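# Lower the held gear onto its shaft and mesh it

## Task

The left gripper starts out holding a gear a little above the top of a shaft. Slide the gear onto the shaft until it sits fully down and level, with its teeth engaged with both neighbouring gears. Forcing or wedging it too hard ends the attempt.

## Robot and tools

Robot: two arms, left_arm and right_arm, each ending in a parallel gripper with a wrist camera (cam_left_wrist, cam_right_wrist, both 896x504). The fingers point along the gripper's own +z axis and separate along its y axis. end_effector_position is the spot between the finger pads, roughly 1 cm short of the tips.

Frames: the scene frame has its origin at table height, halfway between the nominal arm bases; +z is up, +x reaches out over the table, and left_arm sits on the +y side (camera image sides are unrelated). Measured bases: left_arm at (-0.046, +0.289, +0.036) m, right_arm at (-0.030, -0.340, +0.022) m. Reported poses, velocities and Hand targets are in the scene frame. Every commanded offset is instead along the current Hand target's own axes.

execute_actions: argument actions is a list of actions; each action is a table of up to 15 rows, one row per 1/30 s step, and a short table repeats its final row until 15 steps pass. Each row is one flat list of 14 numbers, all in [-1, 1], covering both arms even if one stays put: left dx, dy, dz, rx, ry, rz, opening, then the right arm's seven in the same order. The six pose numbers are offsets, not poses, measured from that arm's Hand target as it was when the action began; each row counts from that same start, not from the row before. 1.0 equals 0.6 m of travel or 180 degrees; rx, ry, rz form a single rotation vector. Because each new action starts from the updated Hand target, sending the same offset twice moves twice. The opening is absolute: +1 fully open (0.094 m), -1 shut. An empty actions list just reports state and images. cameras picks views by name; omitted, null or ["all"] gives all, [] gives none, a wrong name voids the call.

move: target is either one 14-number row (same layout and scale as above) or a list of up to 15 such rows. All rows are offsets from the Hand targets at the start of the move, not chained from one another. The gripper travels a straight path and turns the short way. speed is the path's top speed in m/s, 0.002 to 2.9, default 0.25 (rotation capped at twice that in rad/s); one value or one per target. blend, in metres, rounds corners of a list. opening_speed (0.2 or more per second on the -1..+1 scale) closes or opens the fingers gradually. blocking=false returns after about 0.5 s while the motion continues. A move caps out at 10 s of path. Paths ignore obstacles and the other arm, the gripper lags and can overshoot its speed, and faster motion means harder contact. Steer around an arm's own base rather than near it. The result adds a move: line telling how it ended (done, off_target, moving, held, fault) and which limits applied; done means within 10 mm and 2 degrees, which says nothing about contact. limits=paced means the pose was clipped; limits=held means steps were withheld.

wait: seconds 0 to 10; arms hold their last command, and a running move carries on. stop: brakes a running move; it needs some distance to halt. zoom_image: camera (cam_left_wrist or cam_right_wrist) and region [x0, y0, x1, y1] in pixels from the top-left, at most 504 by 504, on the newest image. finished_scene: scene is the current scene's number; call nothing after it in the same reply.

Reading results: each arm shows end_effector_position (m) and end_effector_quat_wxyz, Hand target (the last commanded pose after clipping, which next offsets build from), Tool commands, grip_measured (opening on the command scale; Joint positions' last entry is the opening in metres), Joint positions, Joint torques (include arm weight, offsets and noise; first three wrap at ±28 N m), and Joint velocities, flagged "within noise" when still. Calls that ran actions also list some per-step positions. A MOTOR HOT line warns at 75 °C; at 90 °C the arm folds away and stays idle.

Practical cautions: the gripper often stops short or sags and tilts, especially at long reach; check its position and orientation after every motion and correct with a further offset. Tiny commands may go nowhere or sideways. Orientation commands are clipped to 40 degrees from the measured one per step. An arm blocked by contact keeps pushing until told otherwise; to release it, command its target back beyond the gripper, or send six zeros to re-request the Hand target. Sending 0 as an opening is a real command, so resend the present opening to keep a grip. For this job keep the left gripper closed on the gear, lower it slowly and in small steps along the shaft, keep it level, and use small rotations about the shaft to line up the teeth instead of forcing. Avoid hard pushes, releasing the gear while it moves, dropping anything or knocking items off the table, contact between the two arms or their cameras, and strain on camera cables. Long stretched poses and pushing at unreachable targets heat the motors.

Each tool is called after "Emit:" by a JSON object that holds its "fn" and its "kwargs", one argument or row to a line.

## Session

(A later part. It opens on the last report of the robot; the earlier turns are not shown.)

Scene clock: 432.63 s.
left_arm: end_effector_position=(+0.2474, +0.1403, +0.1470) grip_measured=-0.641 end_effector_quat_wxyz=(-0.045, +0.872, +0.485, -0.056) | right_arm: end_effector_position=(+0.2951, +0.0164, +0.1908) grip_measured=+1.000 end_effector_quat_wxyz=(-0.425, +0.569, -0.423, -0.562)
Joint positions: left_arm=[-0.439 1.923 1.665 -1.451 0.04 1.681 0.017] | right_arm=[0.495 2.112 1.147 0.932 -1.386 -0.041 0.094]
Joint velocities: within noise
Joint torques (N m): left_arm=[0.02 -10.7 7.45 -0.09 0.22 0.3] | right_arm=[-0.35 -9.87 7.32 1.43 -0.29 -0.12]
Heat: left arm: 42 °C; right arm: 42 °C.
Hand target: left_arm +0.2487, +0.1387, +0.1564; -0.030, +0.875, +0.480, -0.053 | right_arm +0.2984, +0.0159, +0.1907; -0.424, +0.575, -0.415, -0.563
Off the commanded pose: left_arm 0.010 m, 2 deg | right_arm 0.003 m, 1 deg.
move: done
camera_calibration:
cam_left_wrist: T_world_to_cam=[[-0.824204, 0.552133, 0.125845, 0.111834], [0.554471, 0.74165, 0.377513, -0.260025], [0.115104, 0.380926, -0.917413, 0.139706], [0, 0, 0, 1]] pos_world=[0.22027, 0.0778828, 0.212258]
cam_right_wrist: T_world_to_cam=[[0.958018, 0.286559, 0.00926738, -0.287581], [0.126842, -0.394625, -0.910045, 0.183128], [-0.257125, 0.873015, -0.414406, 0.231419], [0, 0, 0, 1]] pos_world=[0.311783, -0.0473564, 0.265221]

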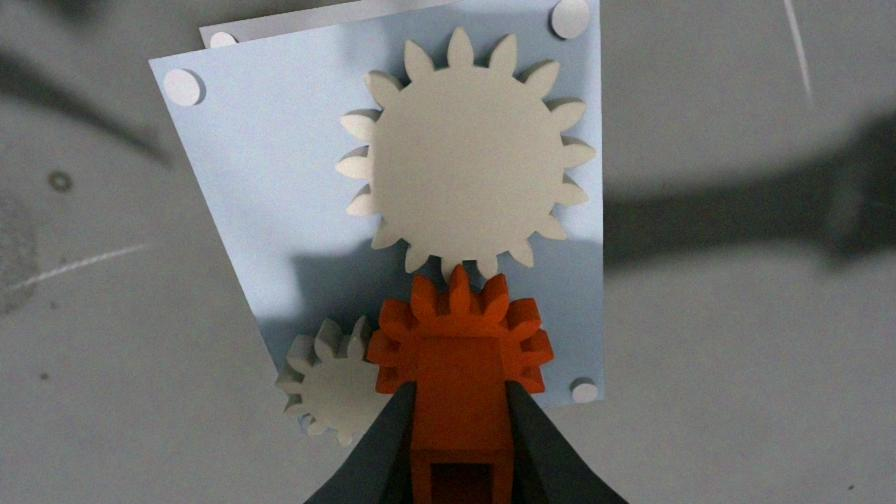

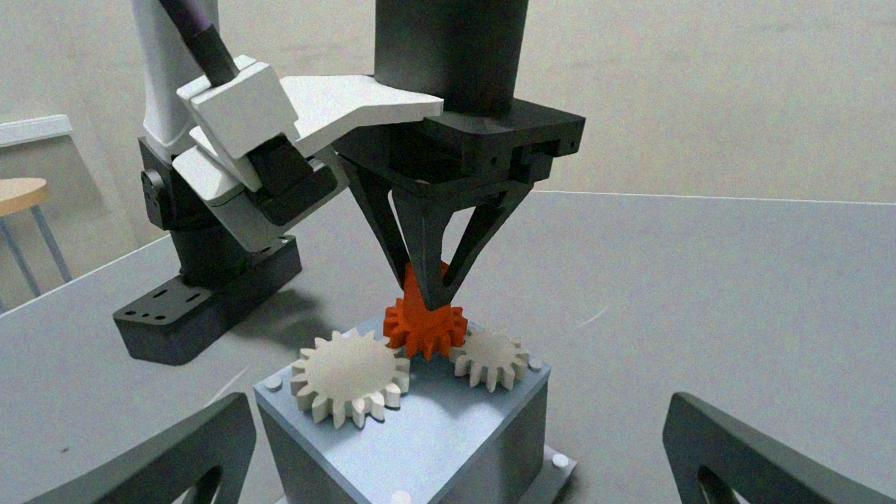

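Emit:
{"fn": "move", "kwargs": {
  "target": [0,0,-0.006,0,0,0,-1,0,0,0,0,0,0,1],
  "speed": 0.03
}}

Emit:
{"fn": "zoom_image", "kwargs": {
  "camera": "cam_left_wrist",
  "region": [260, 230, 560, 450]
}}

Scene clock: 470.10 s.
left_arm: end_effector_position=(+0.2471, +0.1405, +0.1473) grip_measured=-0.641 end_effector_quat_wxyz=(-0.045, +0.872, +0.484, -0.056) | right_arm: end_effector_position=(+0.2951, +0.0164, +0.1908) grip_measured=+1.000 end_effector_quat_wxyz=(-0.425, +0.569, -0.423, -0.562)
Joint positions: left_arm=[-0.439 1.923 1.666 -1.454 0.04 1.682 0.017] | right_arm=[0.495 2.112 1.147 0.932 -1.386 -0.041 0.094]
Joint velocities: within noise
Joint torques (N m): left_arm=[0.13 -10.59 8.76 -0.22 0.24 0.32] | right_arm=[-0.28 -9.92 7.32 1.4 -0.32 -0.14]
Heat: left arm: 42 °C; right arm: 42 °C.
Hand target: left_arm +0.2492, +0.1387, +0.1600; -0.030, +0.875, +0.480, -0.053 | right_arm +0.2985, +0.0159, +0.1907; -0.424, +0.575, -0.415, -0.563
Off the commanded pose: left_arm 0.013 m, 2 deg | right_arm 0.003 m, 1 deg.
move: off_target (left_arm)
camera_calibration:
cam_left_wrist: T_world_to_cam=[[-0.823179, 0.553329, 0.12729, 0.110868], [0.556139, 0.740609, 0.377105, -0.260244], [0.114391, 0.381216, -0.917382, 0.140105], [0, 0, 0, 1]] pos_world=[0.219969, 0.0779823, 0.212557]
cam_right_wrist: T_world_to_cam=[[0.958026, 0.28652, 0.00963551, -0.287683], [0.127177, -0.394632, -0.909995, 0.18301], [-0.25693, 0.873024, -0.414506, 0.231385], [0, 0, 0, 1]] pos_world=[0.311783, -0.0473564, 0.265221]

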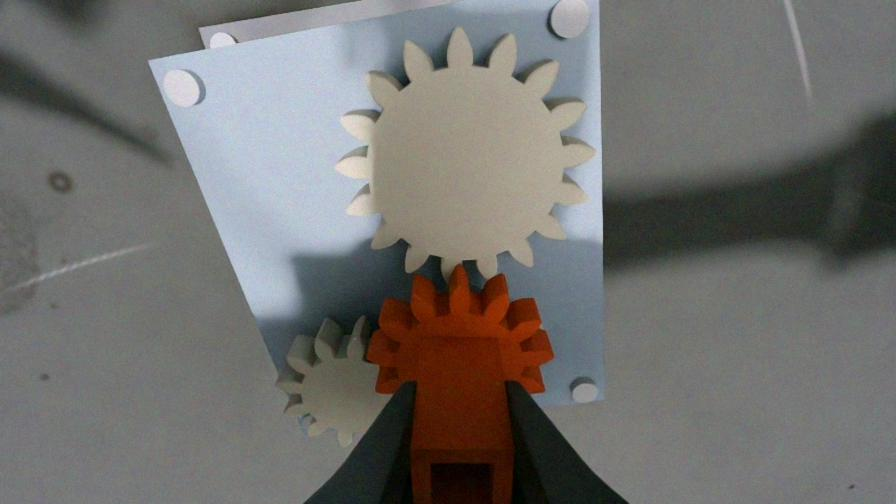

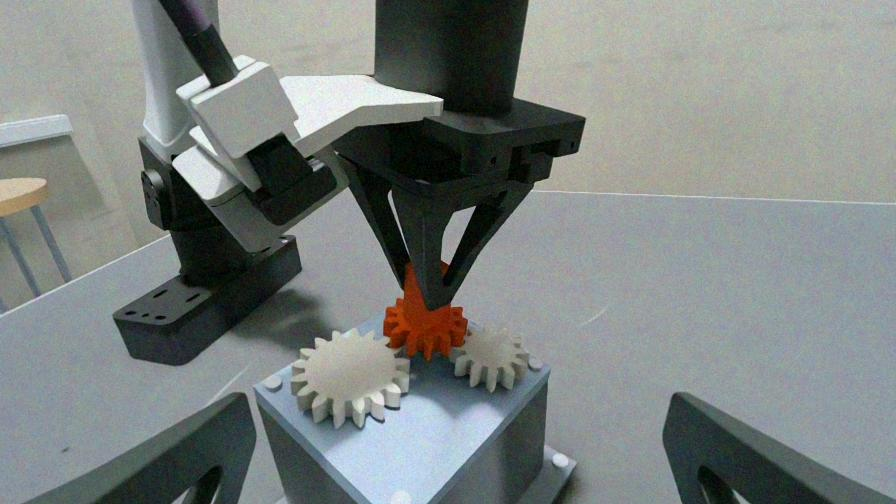

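Scaled by 1.680 from the camera's 896x504 image, which has a finer 1280x720 frame.

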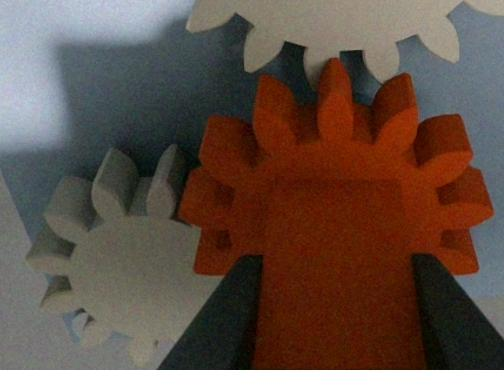

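Emit:
{"fn": "move", "kwargs": {
  "target": [0,0,-0.003,0,0,0.022,-1,0,0,0,0,0,0,1],
  "speed": 0.03
}}

Emit:
{"fn": "zoom_image", "kwargs": {
  "camera": "cam_left_wrist",
  "region": [260, 230, 560, 450]
}}

Scene clock: 477.70 s.
left_arm: end_effector_position=(+0.2472, +0.1404, +0.1497) grip_measured=-0.641 end_effector_quat_wxyz=(-0.043, +0.888, +0.454, -0.058) | right_arm: end_effector_position=(+0.2951, +0.0164, +0.1908) grip_measured=+1.000 end_effector_quat_wxyz=(-0.425, +0.569, -0.423, -0.562)
Joint positions: left_arm=[-0.439 1.923 1.676 -1.462 0.04 1.751 0.017] | right_arm=[0.495 2.112 1.147 0.931 -1.386 -0.041 0.094]
Joint velocities: within noise
Joint torques (N m): left_arm=[0.1 -10.48 8.68 -0.23 0.25 0.31] | right_arm=[-0.4 -9.98 7.32 1.4 -0.32 -0.15]
Heat: left arm: 42 °C; right arm: 42 °C.
Hand target: left_arm +0.2494, +0.1387, +0.1618; -0.028, +0.891, +0.450, -0.054 | right_arm +0.2985, +0.0159, +0.1907; -0.424, +0.575, -0.415, -0.563
Off the commanded pose: left_arm 0.012 m, 2 deg | right_arm 0.003 m, 1 deg.
move: off_target (left_arm)
camera_calibration:
cam_left_wrist: T_world_to_cam=[[-0.783317, 0.609498, 0.122171, 0.09381], [0.605902, 0.704697, 0.369168, -0.267245], [0.138914, 0.363199, -0.921298, 0.139327], [0, 0, 0, 1]] pos_world=[0.216053, 0.0805463, 0.215559]
cam_right_wrist: T_world_to_cam=[[0.95801, 0.286586, 0.00925614, -0.287574], [0.126877, -0.394739, -0.909991, 0.183006], [-0.257137, 0.872955, -0.414525, 0.23141], [0, 0, 0, 1]] pos_world=[0.311783, -0.0473564, 0.265121]

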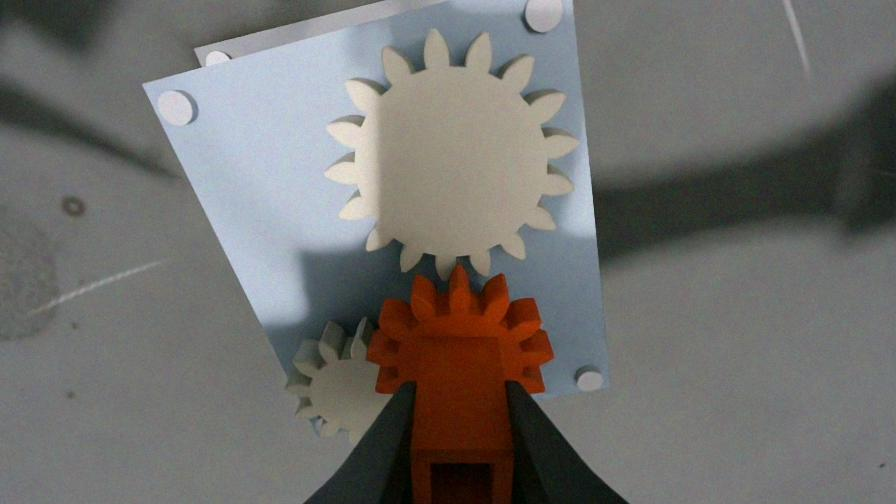

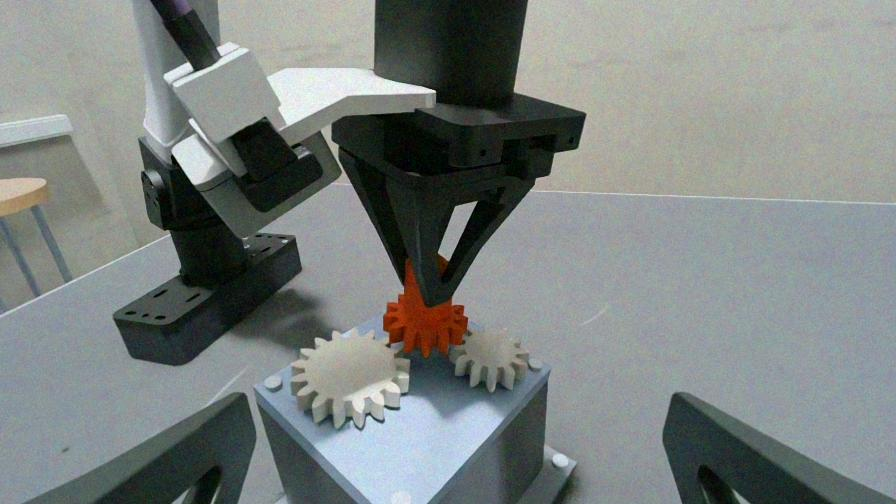

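Scaled by 1.680 from the camera's 896x504 image, which has a finer 1280x720 frame.

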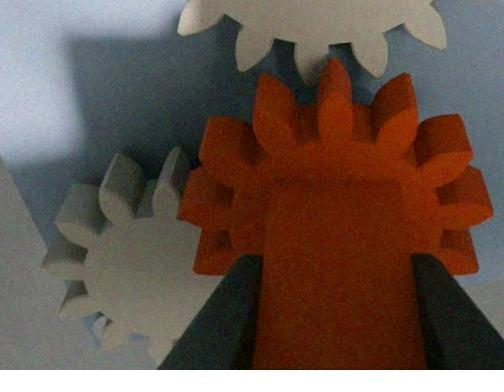

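Emit:
{"fn": "move", "kwargs": {
  "target": [0,0,0,0,0,0.018,-1,0,0,0,0,0,0,1],
  "speed": 0.03
}}

Emit:
{"fn": "zoom_image", "kwargs": {
  "camera": "cam_left_wrist",
  "region": [260, 230, 560, 450]
}}

Emit:
{"fn": "zoom_image", "kwargs": {
  "camera": "cam_right_wrist",
  "region": [280, 250, 560, 450]
}}

Scene clock: 490.00 s.
left_arm: end_effector_position=(+0.2472, +0.1404, +0.1497) grip_measured=-0.641 end_effector_quat_wxyz=(-0.042, +0.901, +0.428, -0.059) | right_arm: end_effector_position=(+0.2951, +0.0164, +0.1908) grip_measured=+1.000 end_effector_quat_wxyz=(-0.425, +0.569, -0.423, -0.562)
Joint positions: left_arm=[-0.439 1.923 1.676 -1.463 0.04 1.808 0.017] | right_arm=[0.495 2.112 1.147 0.931 -1.386 -0.041 0.094]
Joint velocities: within noise
Joint torques (N m): left_arm=[0.17 -10.43 8.69 -0.24 0.22 0.31] | right_arm=[-0.43 -9.84 7.31 1.41 -0.31 -0.15]
Heat: left arm: 42 °C; right arm: 42 °C.
Hand target: left_arm +0.2495, +0.1387, +0.1618; -0.026, +0.903, +0.424, -0.055 | right_arm +0.2985, +0.0159, +0.1907; -0.424, +0.575, -0.415, -0.563
Off the commanded pose: left_arm 0.012 m, 2 deg | right_arm 0.003 m, 1 deg.
move: off_target (left_arm)
camera_calibration:
cam_left_wrist: T_world_to_cam=[[-0.747819, 0.653232, 0.118551, 0.0792446], [0.645021, 0.672591, 0.362724, -0.271427], [0.157206, 0.34772, -0.924325, 0.137399], [0, 0, 0, 1]] pos_world=[0.212737, 0.083018, 0.21606]
cam_right_wrist: T_world_to_cam=[[0.95801, 0.286586, 0.00925614, -0.287574], [0.126877, -0.394739, -0.909991, 0.183006], [-0.257137, 0.872955, -0.414525, 0.23141], [0, 0, 0, 1]] pos_world=[0.311783, -0.0473564, 0.265121]

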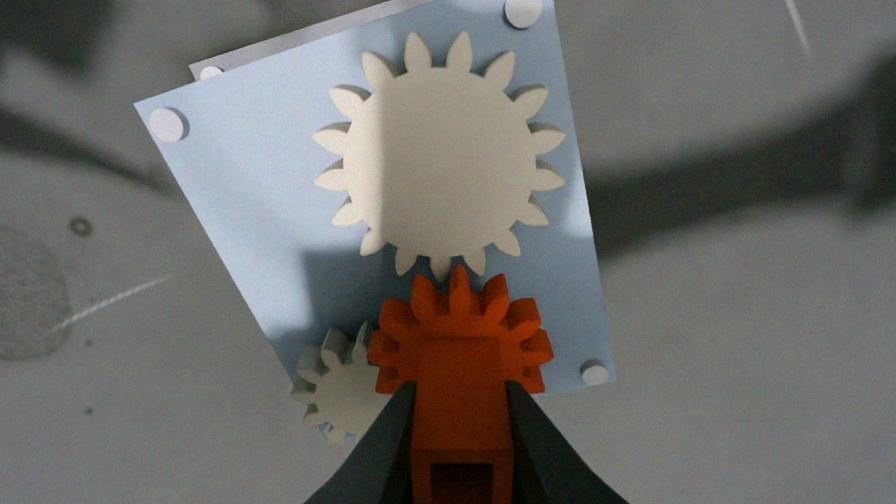

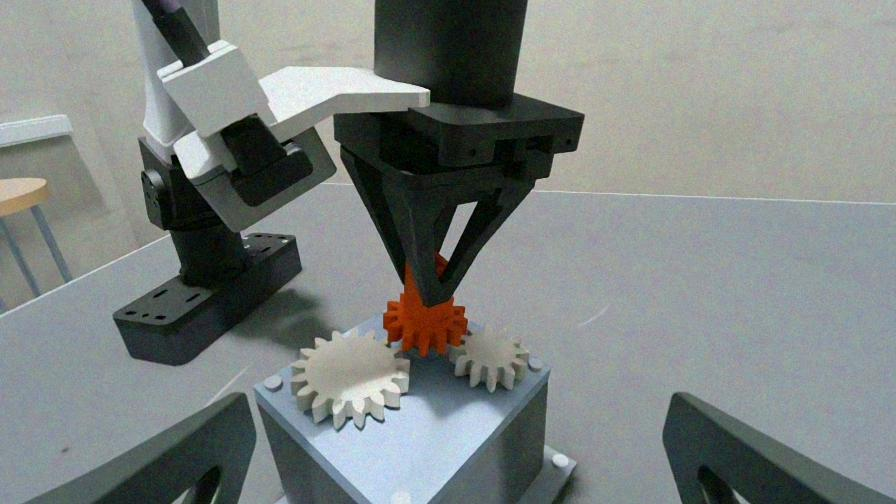

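Scaled by 1.680 from the camera's 896x504 image, which has a finer 1280x720 frame.

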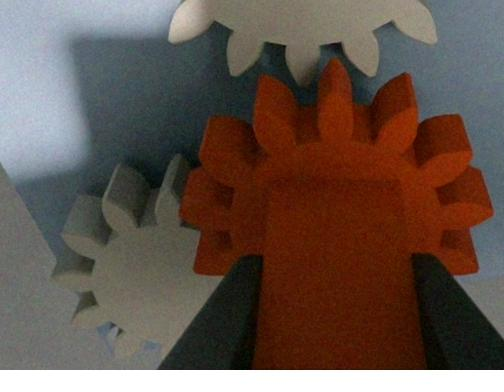

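Scaled by 1.800 from the camera's 896x504 image, which has a finer 1280x720 frame.

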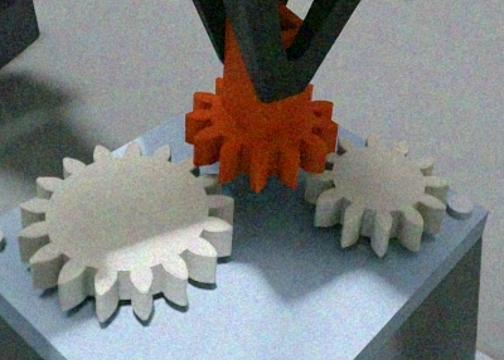

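Emit:
{"fn": "move", "kwargs": {
  "target": [0,0,0.008,0,0,0,-1,0,0,0,0,0,0,1],
  "speed": 0.03,
  "cameras": []
}}

Emit:
{"fn": "move", "kwargs": {
  "target": [0,0,0.005,0,0,0,-1,0,0,0,0,0,0,1],
  "speed": 0.03
}}

Emit:
{"fn": "zoom_image", "kwargs": {
  "camera": "cam_left_wrist",
  "region": [260, 230, 560, 450]
}}

Scene clock: 495.73 s.
left_arm: end_effector_position=(+0.2471, +0.1405, +0.1497) grip_measured=-0.641 end_effector_quat_wxyz=(-0.042, +0.901, +0.428, -0.059) | right_arm: end_effector_position=(+0.2951, +0.0164, +0.1908) grip_measured=+1.000 end_effector_quat_wxyz=(-0.425, +0.569, -0.423, -0.562)
Joint positions: left_arm=[-0.439 1.923 1.676 -1.463 0.04 1.808 0.017] | right_arm=[0.495 2.112 1.147 0.931 -1.386 -0.041 0.094]
Joint velocities: within noise
Joint torques (N m): left_arm=[0.03 -10.58 6.69 -0.01 0.21 0.29] | right_arm=[-0.31 -9.85 7.36 1.43 -0.29 -0.15]
Heat: left arm: 42 °C; right arm: 42 °C.
Hand target: left_arm +0.2488, +0.1387, +0.1570; -0.026, +0.903, +0.424, -0.055 | right_arm +0.2985, +0.0159, +0.1907; -0.424, +0.575, -0.415, -0.563
Off the commanded pose: left_arm 0.008 m, 2 deg | right_arm 0.003 m, 1 deg.
move: done
No camera images: "cameras" was empty.

Scene clock: 496.43 s.
left_arm: end_effector_position=(+0.2473, +0.1404, +0.1496) grip_measured=-0.641 end_effector_quat_wxyz=(-0.041, +0.901, +0.428, -0.059) | right_arm: end_effector_position=(+0.2951, +0.0164, +0.1908) grip_measured=+1.000 end_effector_quat_wxyz=(-0.425, +0.569, -0.423, -0.562)
Joint positions: left_arm=[-0.439 1.923 1.676 -1.462 0.04 1.808 0.017] | right_arm=[0.495 2.112 1.147 0.931 -1.386 -0.041 0.094]
Joint velocities: within noise
Joint torques (N m): left_arm=[-0.03 -10.74 5.55 0.09 0.23 0.3] | right_arm=[-0.27 -9.84 7.25 1.39 -0.29 -0.17]
Heat: left arm: 42 °C; right arm: 42 °C.
Hand target: left_arm +0.2485, +0.1387, +0.1541; -0.026, +0.903, +0.424, -0.055 | right_arm +0.2985, +0.0159, +0.1907; -0.424, +0.575, -0.415, -0.563
Off the commanded pose: left_arm 0.005 m, 2 deg | right_arm 0.003 m, 1 deg.
move: done
camera_calibration:
cam_left_wrist: T_world_to_cam=[[-0.747393, 0.653861, 0.117768, 0.0794114], [0.645298, 0.672249, 0.362867, -0.271486], [0.158095, 0.3472, -0.924369, 0.137282], [0, 0, 0, 1]] pos_world=[0.212837, 0.0829175, 0.216061]
cam_right_wrist: T_world_to_cam=[[0.95801, 0.286586, 0.00925614, -0.287574], [0.126877, -0.394739, -0.909991, 0.183006], [-0.257137, 0.872955, -0.414525, 0.23141], [0, 0, 0, 1]] pos_world=[0.311783, -0.0473564, 0.265121]

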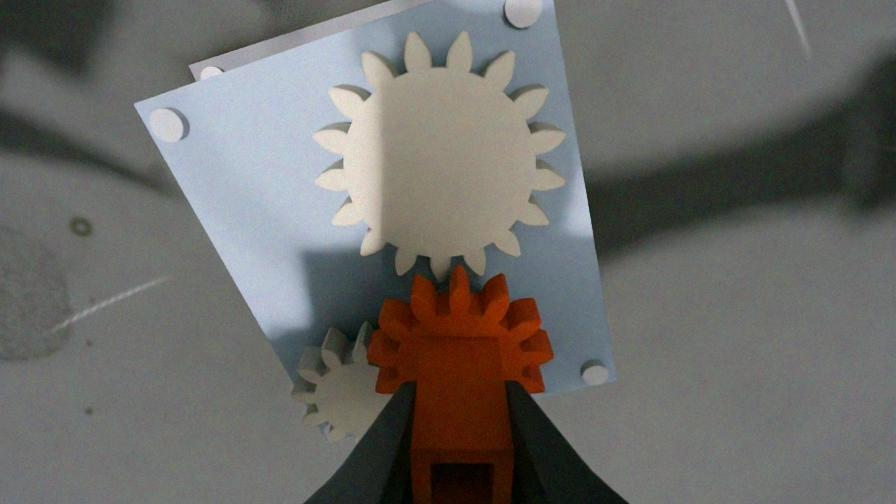

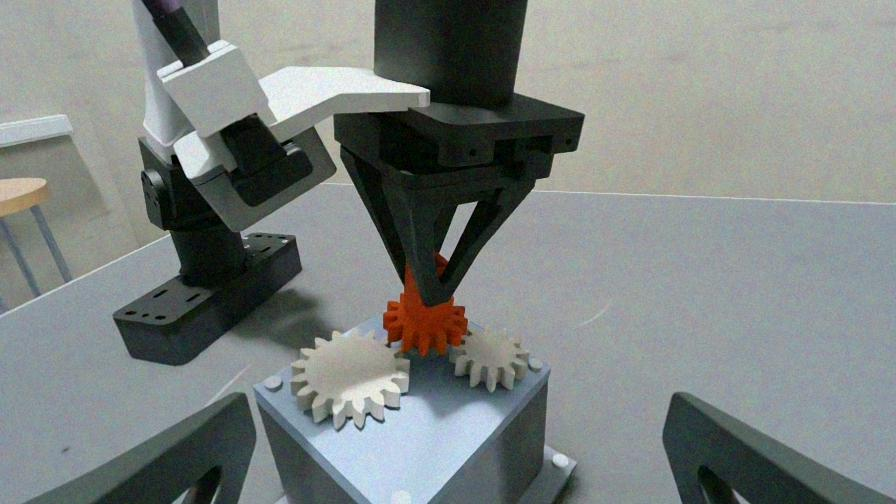

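Scaled by 1.680 from the camera's 896x504 image, which has a finer 1280x720 frame.

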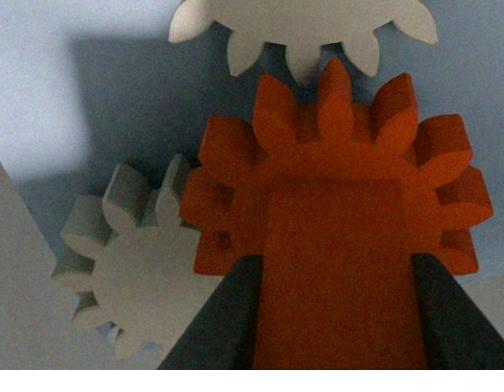

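Emit:
{"fn": "move", "kwargs": {
  "target": [0,0,0.005,0,0,0,-1,0,0,0,0,0,0,1],
  "speed": 0.03,
  "cameras": []
}}

Emit:
{"fn": "move", "kwargs": {
  "target": [0,0,0.004,0,0,0,-1,0,0,0,0,0,0,1],
  "speed": 0.03,
  "cameras": ["cam_left_wrist"]
}}

Emit:
{"fn": "zoom_image", "kwargs": {
  "camera": "cam_left_wrist",
  "region": [260, 230, 560, 450]
}}

Scene clock: 503.23 s.
left_arm: end_effector_position=(+0.2471, +0.1405, +0.1472) grip_measured=-0.641 end_effector_quat_wxyz=(-0.042, +0.901, +0.428, -0.059) | right_arm: end_effector_position=(+0.2951, +0.0164, +0.1908) grip_measured=+1.000 end_effector_quat_wxyz=(-0.425, +0.569, -0.423, -0.562)
Joint positions: left_arm=[-0.439 1.923 1.666 -1.453 0.04 1.808 0.017] | right_arm=[0.495 2.112 1.147 0.931 -1.386 -0.041 0.094]
Joint velocities: within noise
Joint torques (N m): left_arm=[-0.09 -10.74 5.16 0.17 0.23 0.28] | right_arm=[-0.36 -9.74 7.25 1.43 -0.29 -0.16]
Heat: left arm: 42 °C; right arm: 42 °C.
Hand target: left_arm +0.2480, +0.1388, +0.1510; -0.026, +0.903, +0.424, -0.055 | right_arm +0.2985, +0.0159, +0.1907; -0.424, +0.575, -0.415, -0.563
Off the commanded pose: left_arm 0.004 m, 2 deg | right_arm 0.003 m, 1 deg.
move: done
No camera images: "cameras" was empty.

Scene clock: 503.93 s.
left_arm: end_effector_position=(+0.2470, +0.1405, +0.1470) grip_measured=-0.641 end_effector_quat_wxyz=(-0.040, +0.901, +0.428, -0.058) | right_arm: end_effector_position=(+0.2951, +0.0164, +0.1908) grip_measured=+1.000 end_effector_quat_wxyz=(-0.425, +0.569, -0.423, -0.562)
Joint positions: left_arm=[-0.439 1.918 1.659 -1.447 0.04 1.808 0.017] | right_arm=[0.495 2.112 1.147 0.931 -1.386 -0.041 0.094]
Joint velocities: within noise
Joint torques (N m): left_arm=[-0.08 -10.44 4.82 0.21 0.21 0.28] | right_arm=[-0.34 -9.92 7.3 1.41 -0.3 -0.13]
Heat: left arm: 42 °C; right arm: 42 °C.
Hand target: left_arm +0.2478, +0.1388, +0.1487; -0.026, +0.903, +0.424, -0.055 | right_arm +0.2985, +0.0159, +0.1907; -0.424, +0.575, -0.415, -0.563
Off the commanded pose: left_arm 0.002 m, 2 deg | right_arm 0.003 m, 1 deg.
move: done
camera_calibration:
cam_left_wrist: T_world_to_cam=[[-0.747761, 0.65402, 0.114503, 0.0799224], [0.644175, 0.67281, 0.36382, -0.270398], [0.160907, 0.34581, -0.924405, 0.134289], [0, 0, 0, 1]] pos_world=[0.212338, 0.0832168, 0.213362]
Images, in order (width x height): cam_left_wrist 896x504.

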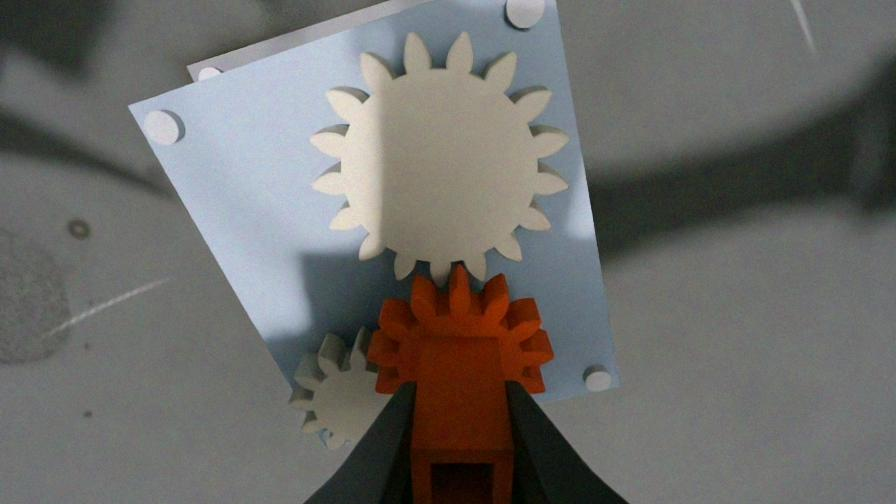

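Scaled by 1.680 from the camera's 896x504 image, which has a finer 1280x720 frame.

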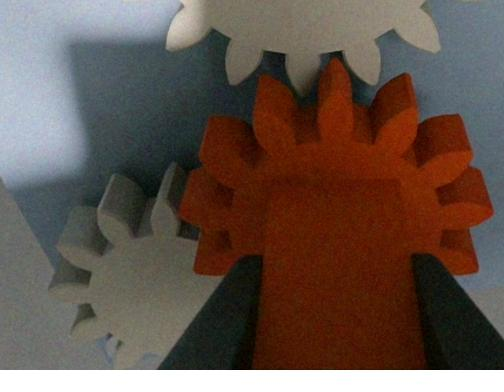

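Emit:
{"fn": "move", "kwargs": {
  "target": [0,0,0.004,0,0,0,-1,0,0,0,0,0,0,1],
  "speed": 0.03,
  "cameras": ["cam_left_wrist"]
}}

Emit:
{"fn": "zoom_image", "kwargs": {
  "camera": "cam_left_wrist",
  "region": [260, 230, 560, 450]
}}

Scene clock: 509.77 s.
left_arm: end_effector_position=(+0.2469, +0.1406, +0.1467) grip_measured=-0.641 end_effector_quat_wxyz=(-0.038, +0.901, +0.428, -0.056) | right_arm: end_effector_position=(+0.2951, +0.0164, +0.1908) grip_measured=+1.000 end_effector_quat_wxyz=(-0.425, +0.569, -0.423, -0.562)
Joint positions: left_arm=[-0.439 1.913 1.652 -1.44 0.04 1.808 0.017] | right_arm=[0.495 2.112 1.147 0.931 -1.386 -0.041 0.094]
Joint velocities: within noise
Joint torques (N m): left_arm=[-0.12 -9.89 4.57 0.23 0.22 0.28] | right_arm=[-0.42 -9.89 7.34 1.44 -0.32 -0.14]
Heat: left arm: 43 °C; right arm: 42 °C.
Hand target: left_arm +0.2476, +0.1388, +0.1463; -0.026, +0.903, +0.424, -0.055 | right_arm +0.2985, +0.0159, +0.1907; -0.424, +0.575, -0.415, -0.563
Off the commanded pose: left_arm 0.002 m, 1 deg | right_arm 0.003 m, 1 deg.
move: done
camera_calibration:
cam_left_wrist: T_world_to_cam=[[-0.748241, 0.654282, 0.109774, 0.0806161], [0.642576, 0.673578, 0.365224, -0.270191], [0.165018, 0.343814, -0.924425, 0.133309], [0, 0, 0, 1]] pos_world=[0.21194, 0.0834159, 0.213065]
Images, in order (width x height): cam_left_wrist 896x504.

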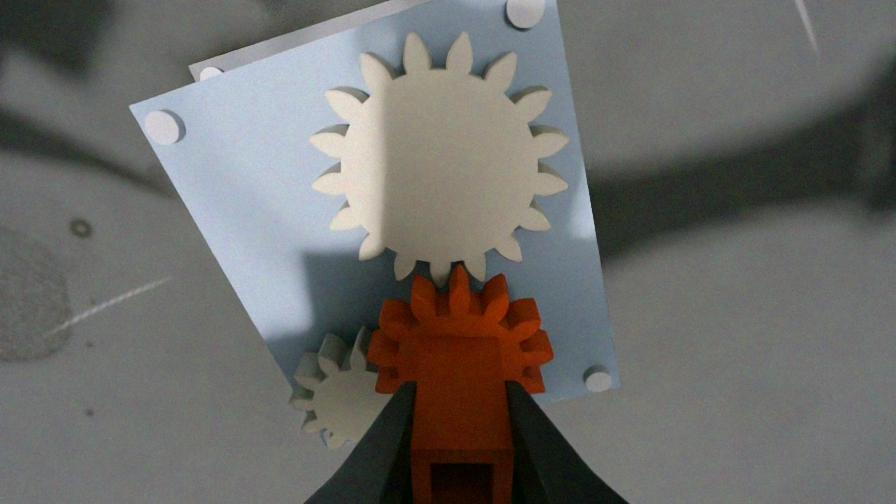

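Scaled by 1.680 from the camera's 896x504 image, which has a finer 1280x720 frame.

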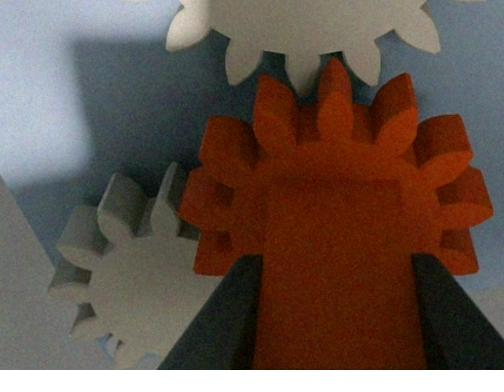

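Emit:
{"fn": "move", "kwargs": {
  "target": [0,0,0,0,0,0.015,-1,0,0,0,0,0,0,1],
  "speed": 0.03,
  "cameras": ["cam_left_wrist"]
}}

Emit:
{"fn": "zoom_image", "kwargs": {
  "camera": "cam_left_wrist",
  "region": [260, 230, 560, 450]
}}

Emit:
{"fn": "move", "kwargs": {
  "target": [0,0,0,0,0,0.015,-1,0,0,0,0,0,0,1],
  "speed": 0.03,
  "cameras": ["cam_left_wrist"]
}}

Emit:
{"fn": "zoom_image", "kwargs": {
  "camera": "cam_left_wrist",
  "region": [260, 230, 560, 450]
}}

Scene clock: 529.07 s.
left_arm: end_effector_position=(+0.2468, +0.1406, +0.1467) grip_measured=-0.641 end_effector_quat_wxyz=(-0.037, +0.910, +0.409, -0.057) | right_arm: end_effector_position=(+0.2951, +0.0164, +0.1908) grip_measured=+1.000 end_effector_quat_wxyz=(-0.425, +0.569, -0.423, -0.562)
Joint positions: left_arm=[-0.439 1.912 1.651 -1.44 0.04 1.851 0.017] | right_arm=[0.495 2.112 1.147 0.931 -1.386 -0.041 0.094]
Joint velocities: within noise
Joint torques (N m): left_arm=[-0.08 -10.02 4.52 0.24 0.22 0.33] | right_arm=[-0.35 -9.85 7.28 1.44 -0.31 -0.16]
Heat: left arm: 43 °C; right arm: 42 °C.
Hand target: left_arm +0.2475, +0.1388, +0.1463; -0.025, +0.913, +0.403, -0.055 | right_arm +0.2985, +0.0159, +0.1907; -0.424, +0.575, -0.415, -0.563
Off the commanded pose: left_arm 0.002 m, 2 deg | right_arm 0.003 m, 1 deg.
move: done
camera_calibration:
cam_left_wrist: T_world_to_cam=[[-0.720097, 0.685646, 0.106541, 0.0696549], [0.670534, 0.648133, 0.360982, -0.272835], [0.178453, 0.331381, -0.926467, 0.132113], [0, 0, 0, 1]] pos_world=[0.209528, 0.0852952, 0.213466]
Images, in order (width x height): cam_left_wrist 896x504.

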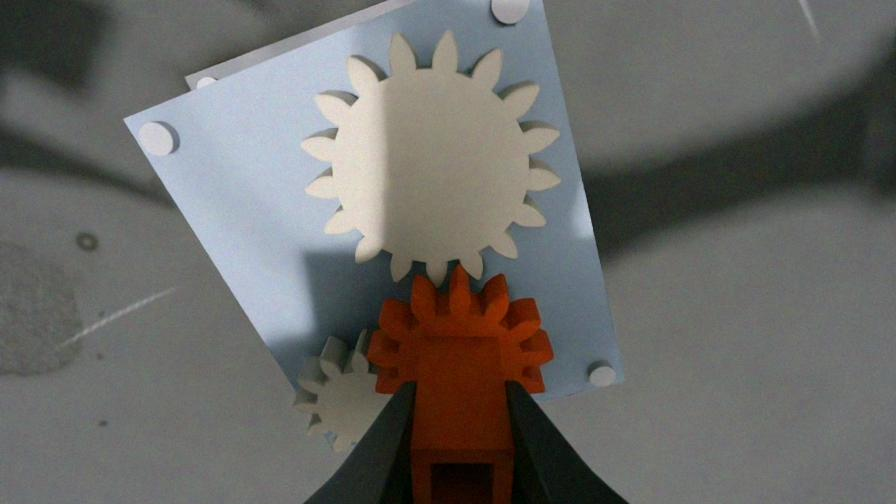

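Scaled by 1.680 from the camera's 896x504 image, which has a finer 1280x720 frame.

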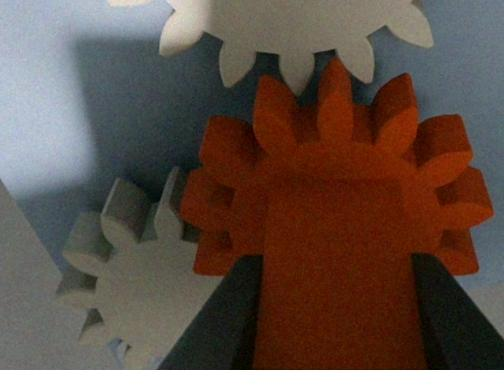

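Scene clock: 530.27 s.
left_arm: end_effector_position=(+0.2468, +0.1406, +0.1467) grip_measured=-0.641 end_effector_quat_wxyz=(-0.035, +0.919, +0.387, -0.058) | right_arm: end_effector_position=(+0.2951, +0.0164, +0.1908) grip_measured=+1.000 end_effector_quat_wxyz=(-0.425, +0.569, -0.423, -0.562)
Joint positions: left_arm=[-0.439 1.912 1.651 -1.44 0.04 1.898 0.017] | right_arm=[0.495 2.112 1.147 0.931 -1.386 -0.041 0.094]
Joint velocities: within noise
Joint torques (N m): left_arm=[-0.03 -10.03 4.55 0.22 0.24 0.33] | right_arm=[-0.32 -9.88 7.28 1.43 -0.31 -0.14]
Heat: left arm: 43 °C; right arm: 42 °C.
Hand target: left_arm +0.2475, +0.1388, +0.1463; -0.024, +0.922, +0.381, -0.056 | right_arm +0.2985, +0.0159, +0.1907; -0.424, +0.575, -0.415, -0.563
Off the commanded pose: left_arm 0.002 m, 2 deg | right_arm 0.003 m, 1 deg.
move: done
camera_calibration:
cam_left_wrist: T_world_to_cam=[[-0.687269, 0.719087, 0.102837, 0.0573757], [0.700412, 0.618472, 0.356252, -0.275416], [0.192574, 0.316869, -0.928714, 0.130988], [0, 0, 0, 1]] pos_world=[0.207112, 0.0875729, 0.213868]
Images, in order (width x height): cam_left_wrist 896x504.

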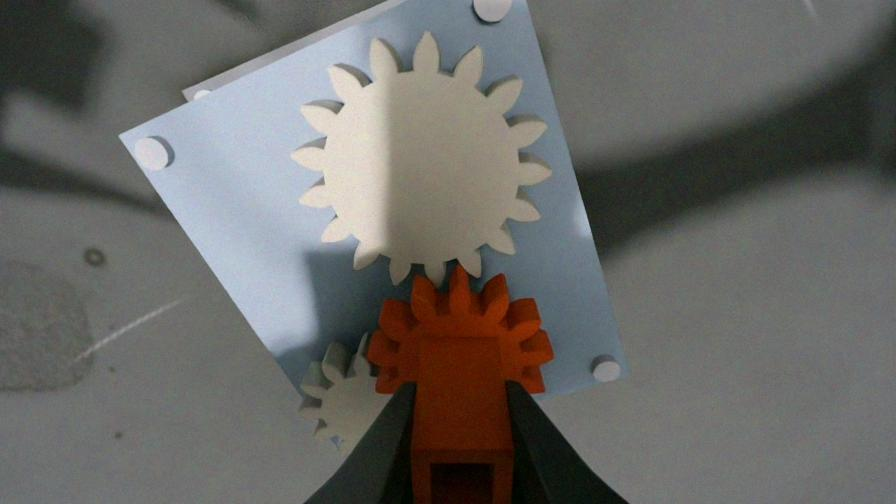

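Scaled by 1.680 from the camera's 896x504 image, which has a finer 1280x720 frame.

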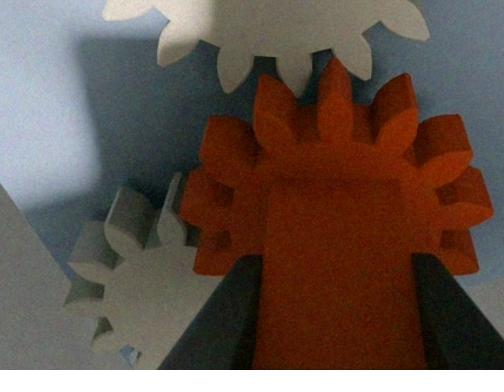

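Emit:
{"fn": "move", "kwargs": {
  "target": [0,0,0.002,0,0,0.02,-1,0,0,0,0,0,0,1],
  "speed": 0.03,
  "cameras": []
}}

Emit:
{"fn": "move", "kwargs": {
  "target": [0,0,0,0,0,0.02,-1,0,0,0,0,0,0,1],
  "speed": 0.03
}}

Emit:
{"fn": "zoom_image", "kwargs": {
  "camera": "cam_left_wrist",
  "region": [260, 230, 560, 450]
}}

Emit:
{"fn": "zoom_image", "kwargs": {
  "camera": "cam_right_wrist",
  "region": [280, 250, 560, 450]
}}

Scene clock: 541.43 s.
left_arm: end_effector_position=(+0.2467, +0.1407, +0.1466) grip_measured=-0.641 end_effector_quat_wxyz=(-0.033, +0.931, +0.358, -0.058) | right_arm: end_effector_position=(+0.2951, +0.0164, +0.1908) grip_measured=+1.000 end_effector_quat_wxyz=(-0.425, +0.569, -0.423, -0.562)
Joint positions: left_arm=[-0.439 1.91 1.647 -1.437 0.04 1.961 0.017] | right_arm=[0.495 2.112 1.147 0.931 -1.386 -0.041 0.094]
Joint velocities: within noise
Joint torques (N m): left_arm=[-0.1 -9.73 4.45 0.25 0.21 0.31] | right_arm=[-0.28 -9.92 7.16 1.41 -0.3 -0.15]
Heat: left arm: 43 °C; right arm: 42 °C.
Hand target: left_arm +0.2474, +0.1388, +0.1451; -0.022, +0.934, +0.352, -0.057 | right_arm +0.2985, +0.0159, +0.1907; -0.424, +0.575, -0.415, -0.563
Off the commanded pose: left_arm 0.003 m, 1 deg | right_arm 0.003 m, 1 deg.
move: done
No camera images: "cameras" was empty.

Scene clock: 542.90 s.
left_arm: end_effector_position=(+0.2462, +0.1408, +0.1439) grip_measured=-0.641 end_effector_quat_wxyz=(-0.031, +0.942, +0.329, -0.060) | right_arm: end_effector_position=(+0.2951, +0.0164, +0.1908) grip_measured=+1.000 end_effector_quat_wxyz=(-0.425, +0.569, -0.423, -0.562)
Joint positions: left_arm=[-0.439 1.91 1.636 -1.427 0.04 2.024 0.017] | right_arm=[0.495 2.112 1.147 0.931 -1.386 -0.041 0.094]
Joint velocities: within noise
Joint torques (N m): left_arm=[-0.14 -9.76 5.33 0.13 0.21 0.29] | right_arm=[-0.29 -9.87 7.3 1.43 -0.32 -0.14]
Heat: left arm: 42 °C; right arm: 42 °C.
Hand target: left_arm +0.2473, +0.1388, +0.1451; -0.020, +0.945, +0.323, -0.057 | right_arm +0.2985, +0.0159, +0.1907; -0.424, +0.575, -0.415, -0.563
Off the commanded pose: left_arm 0.003 m, 2 deg | right_arm 0.003 m, 1 deg.
move: done
camera_calibration:
cam_left_wrist: T_world_to_cam=[[-0.591605, 0.801076, 0.0909971, 0.0236945], [0.773453, 0.532074, 0.344483, -0.278179], [0.22754, 0.27418, -0.934372, 0.126611], [0, 0, 0, 1]] pos_world=[0.200367, 0.0943165, 0.211973]
cam_right_wrist: T_world_to_cam=[[0.95801, 0.286586, 0.00925614, -0.287574], [0.126877, -0.394739, -0.909991, 0.183006], [-0.257137, 0.872955, -0.414525, 0.23141], [0, 0, 0, 1]] pos_world=[0.311783, -0.0473564, 0.265121]

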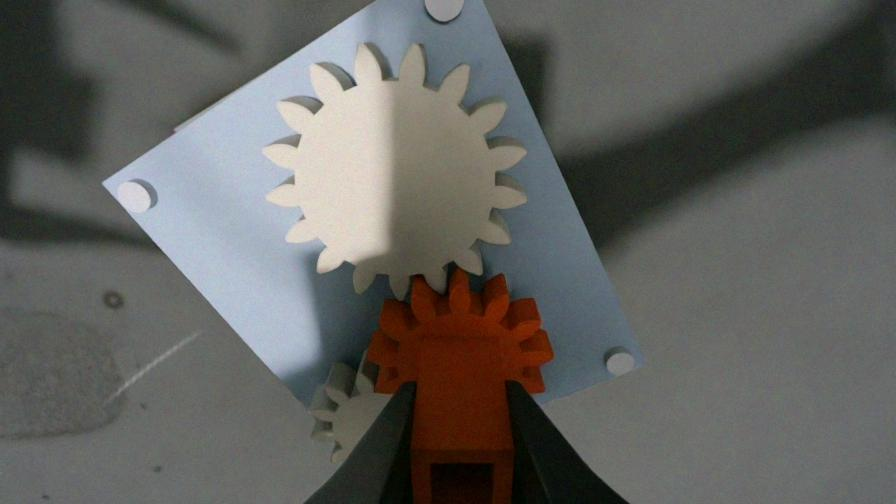

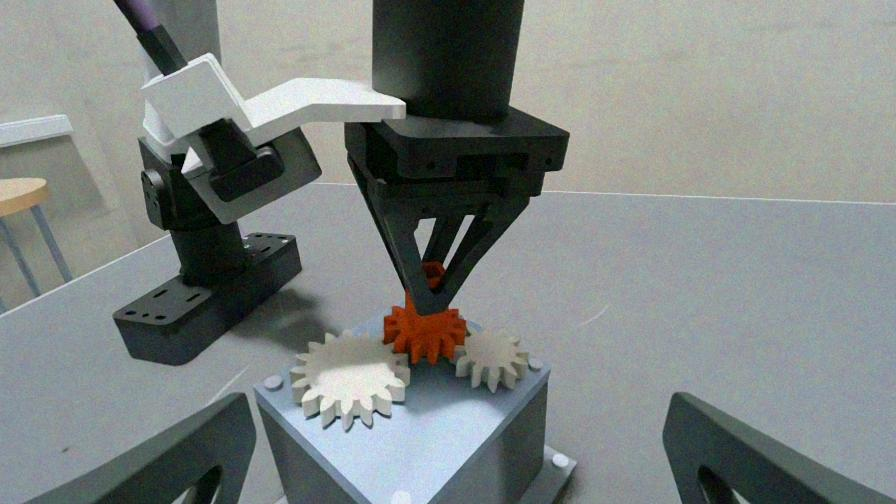

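Scaled by 1.680 from the camera's 896x504 image, which has a finer 1280x720 frame.

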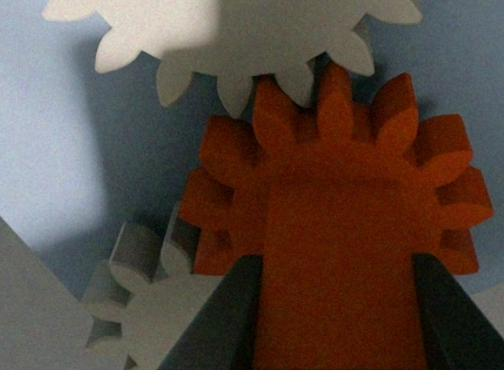

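Scaled by 1.800 from the camera's 896x504 image, which has a finer 1280x720 frame.

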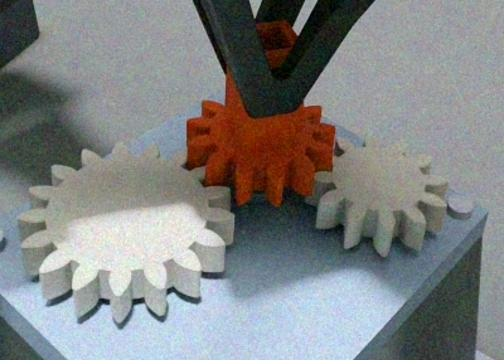

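Emit:
{"fn": "move", "kwargs": {
  "target": [0,0,0.005,0,0,0,-1,0,0,0,0,0,0,1],
  "speed": 0.03,
  "cameras": []
}}

Emit:
{"fn": "move", "kwargs": {
  "target": [0,0,0.005,0,0,0,-1,0,0,0,0,0,0,1],
  "speed": 0.03,
  "cameras": []
}}

Scene clock: 549.13 s.
left_arm: end_effector_position=(+0.2458, +0.1410, +0.1405) grip_measured=-0.641 end_effector_quat_wxyz=(-0.032, +0.942, +0.328, -0.060) | right_arm: end_effector_position=(+0.2951, +0.0164, +0.1908) grip_measured=+1.000 end_effector_quat_wxyz=(-0.425, +0.569, -0.423, -0.562)
Joint positions: left_arm=[-0.439 1.91 1.623 -1.415 0.04 2.025 0.017] | right_arm=[0.495 2.112 1.147 0.931 -1.386 -0.041 0.094]
Joint velocities: within noise
Joint torques (N m): left_arm=[-0.16 -9.76 5.37 0.14 0.22 0.31] | right_arm=[-0.38 -9.83 7.24 1.4 -0.3 -0.14]
Heat: left arm: 41 °C; right arm: 42 °C.
Hand target: left_arm +0.2470, +0.1388, +0.1422; -0.020, +0.945, +0.323, -0.057 | right_arm +0.2985, +0.0159, +0.1907; -0.424, +0.575, -0.415, -0.563
Off the commanded pose: left_arm 0.003 m, 2 deg | right_arm 0.003 m, 1 deg.
move: done
No camera images: "cameras" was empty.

Scene clock: 549.87 s.
left_arm: end_effector_position=(+0.2454, +0.1412, +0.1373) grip_measured=-0.641 end_effector_quat_wxyz=(-0.032, +0.942, +0.328, -0.061) | right_arm: end_effector_position=(+0.2951, +0.0164, +0.1908) grip_measured=+1.000 end_effector_quat_wxyz=(-0.425, +0.569, -0.423, -0.562)
Joint positions: left_arm=[-0.439 1.91 1.61 -1.403 0.04 2.025 0.017] | right_arm=[0.495 2.112 1.147 0.931 -1.386 -0.041 0.094]
Joint velocities: within noise
Joint torques (N m): left_arm=[-0.05 -9.89 5.46 0.11 0.24 0.3] | right_arm=[-0.32 -9.85 7.21 1.45 -0.3 -0.14]
Heat: left arm: 41 °C; right arm: 42 °C.
Hand target: left_arm +0.2466, +0.1388, +0.1391; -0.020, +0.945, +0.323, -0.057 | right_arm +0.2985, +0.0159, +0.1907; -0.424, +0.575, -0.415, -0.563
Off the commanded pose: left_arm 0.003 m, 2 deg | right_arm 0.003 m, 1 deg.
move: done
No camera images: "cameras" was empty.

Emit:
{"fn": "move", "kwargs": {
  "target": [0,0,0.004,0,0,0,-1,0,0,0,0,0,0,1],
  "speed": 0.03,
  "cameras": []
}}

Emit:
{"fn": "move", "kwargs": {
  "target": [0,0,0.003,0,0,0,-1,0,0,0,0,0,0,1],
  "speed": 0.03,
  "cameras": ["cam_right_wrist"]
}}

Emit:
{"fn": "zoom_image", "kwargs": {
  "camera": "cam_right_wrist",
  "region": [280, 250, 560, 450]
}}

Scene clock: 557.73 s.
left_arm: end_effector_position=(+0.2454, +0.1412, +0.1365) grip_measured=-0.641 end_effector_quat_wxyz=(-0.032, +0.942, +0.328, -0.061) | right_arm: end_effector_position=(+0.2951, +0.0164, +0.1908) grip_measured=+1.000 end_effector_quat_wxyz=(-0.425, +0.569, -0.423, -0.562)
Joint positions: left_arm=[-0.439 1.91 1.607 -1.4 0.04 2.025 0.017] | right_arm=[0.495 2.112 1.147 0.931 -1.386 -0.041 0.094]
Joint velocities: within noise
Joint torques (N m): left_arm=[-0.32 -9.92 4.78 0.19 0.22 0.3] | right_arm=[-0.36 -9.81 7.32 1.44 -0.29 -0.15]
Heat: left arm: 40 °C; right arm: 42 °C.
Hand target: left_arm +0.2464, +0.1388, +0.1367; -0.020, +0.945, +0.323, -0.057 | right_arm +0.2985, +0.0159, +0.1907; -0.424, +0.575, -0.415, -0.563
Off the commanded pose: left_arm 0.003 m, 2 deg | right_arm 0.003 m, 1 deg.
move: done
No camera images: "cameras" was empty.

Scene clock: 558.43 s.
left_arm: end_effector_position=(+0.2454, +0.1412, +0.1363) grip_measured=-0.641 end_effector_quat_wxyz=(-0.032, +0.942, +0.328, -0.060) | right_arm: end_effector_position=(+0.2951, +0.0164, +0.1908) grip_measured=+1.000 end_effector_quat_wxyz=(-0.425, +0.569, -0.423, -0.562)
Joint positions: left_arm=[-0.439 1.908 1.604 -1.397 0.04 2.025 0.017] | right_arm=[0.495 2.112 1.147 0.931 -1.386 -0.041 0.094]
Joint velocities: within noise
Joint torques (N m): left_arm=[-0.28 -9.84 4.38 0.27 0.24 0.3] | right_arm=[-0.34 -9.94 7.21 1.42 -0.32 -0.16]
Heat: left arm: 40 °C; right arm: 42 °C.
Hand target: left_arm +0.2462, +0.1388, +0.1350; -0.020, +0.945, +0.323, -0.057 | right_arm +0.2985, +0.0159, +0.1907; -0.424, +0.575, -0.415, -0.563
Off the commanded pose: left_arm 0.003 m, 2 deg | right_arm 0.003 m, 1 deg.
move: done
camera_calibration:
cam_right_wrist: T_world_to_cam=[[0.95801, 0.286586, 0.00925614, -0.287574], [0.126877, -0.394739, -0.909991, 0.183006], [-0.257137, 0.872955, -0.414525, 0.23141], [0, 0, 0, 1]] pos_world=[0.311783, -0.0473564, 0.265121]
Images, in order (width x height): cam_right_wrist 896x504.

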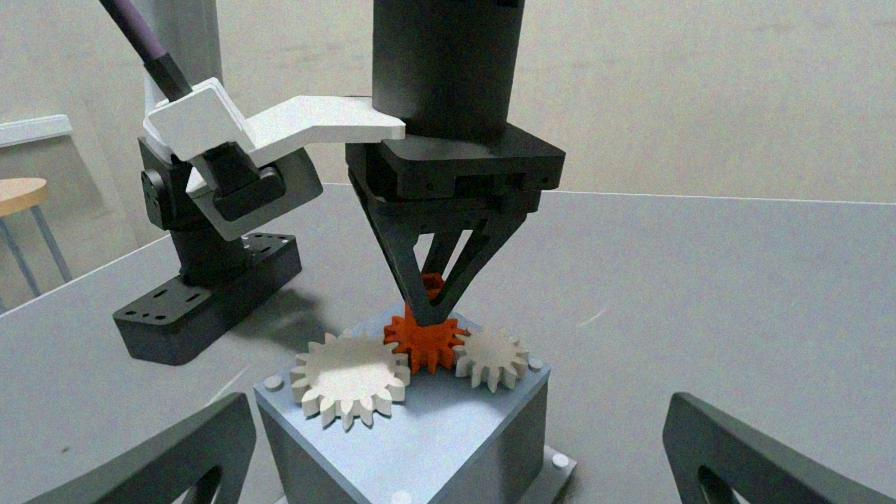

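Scaled by 1.800 from the camera's 896x504 image, which has a finer 1280x720 frame.

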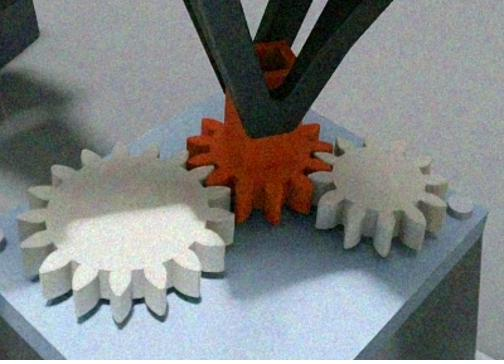

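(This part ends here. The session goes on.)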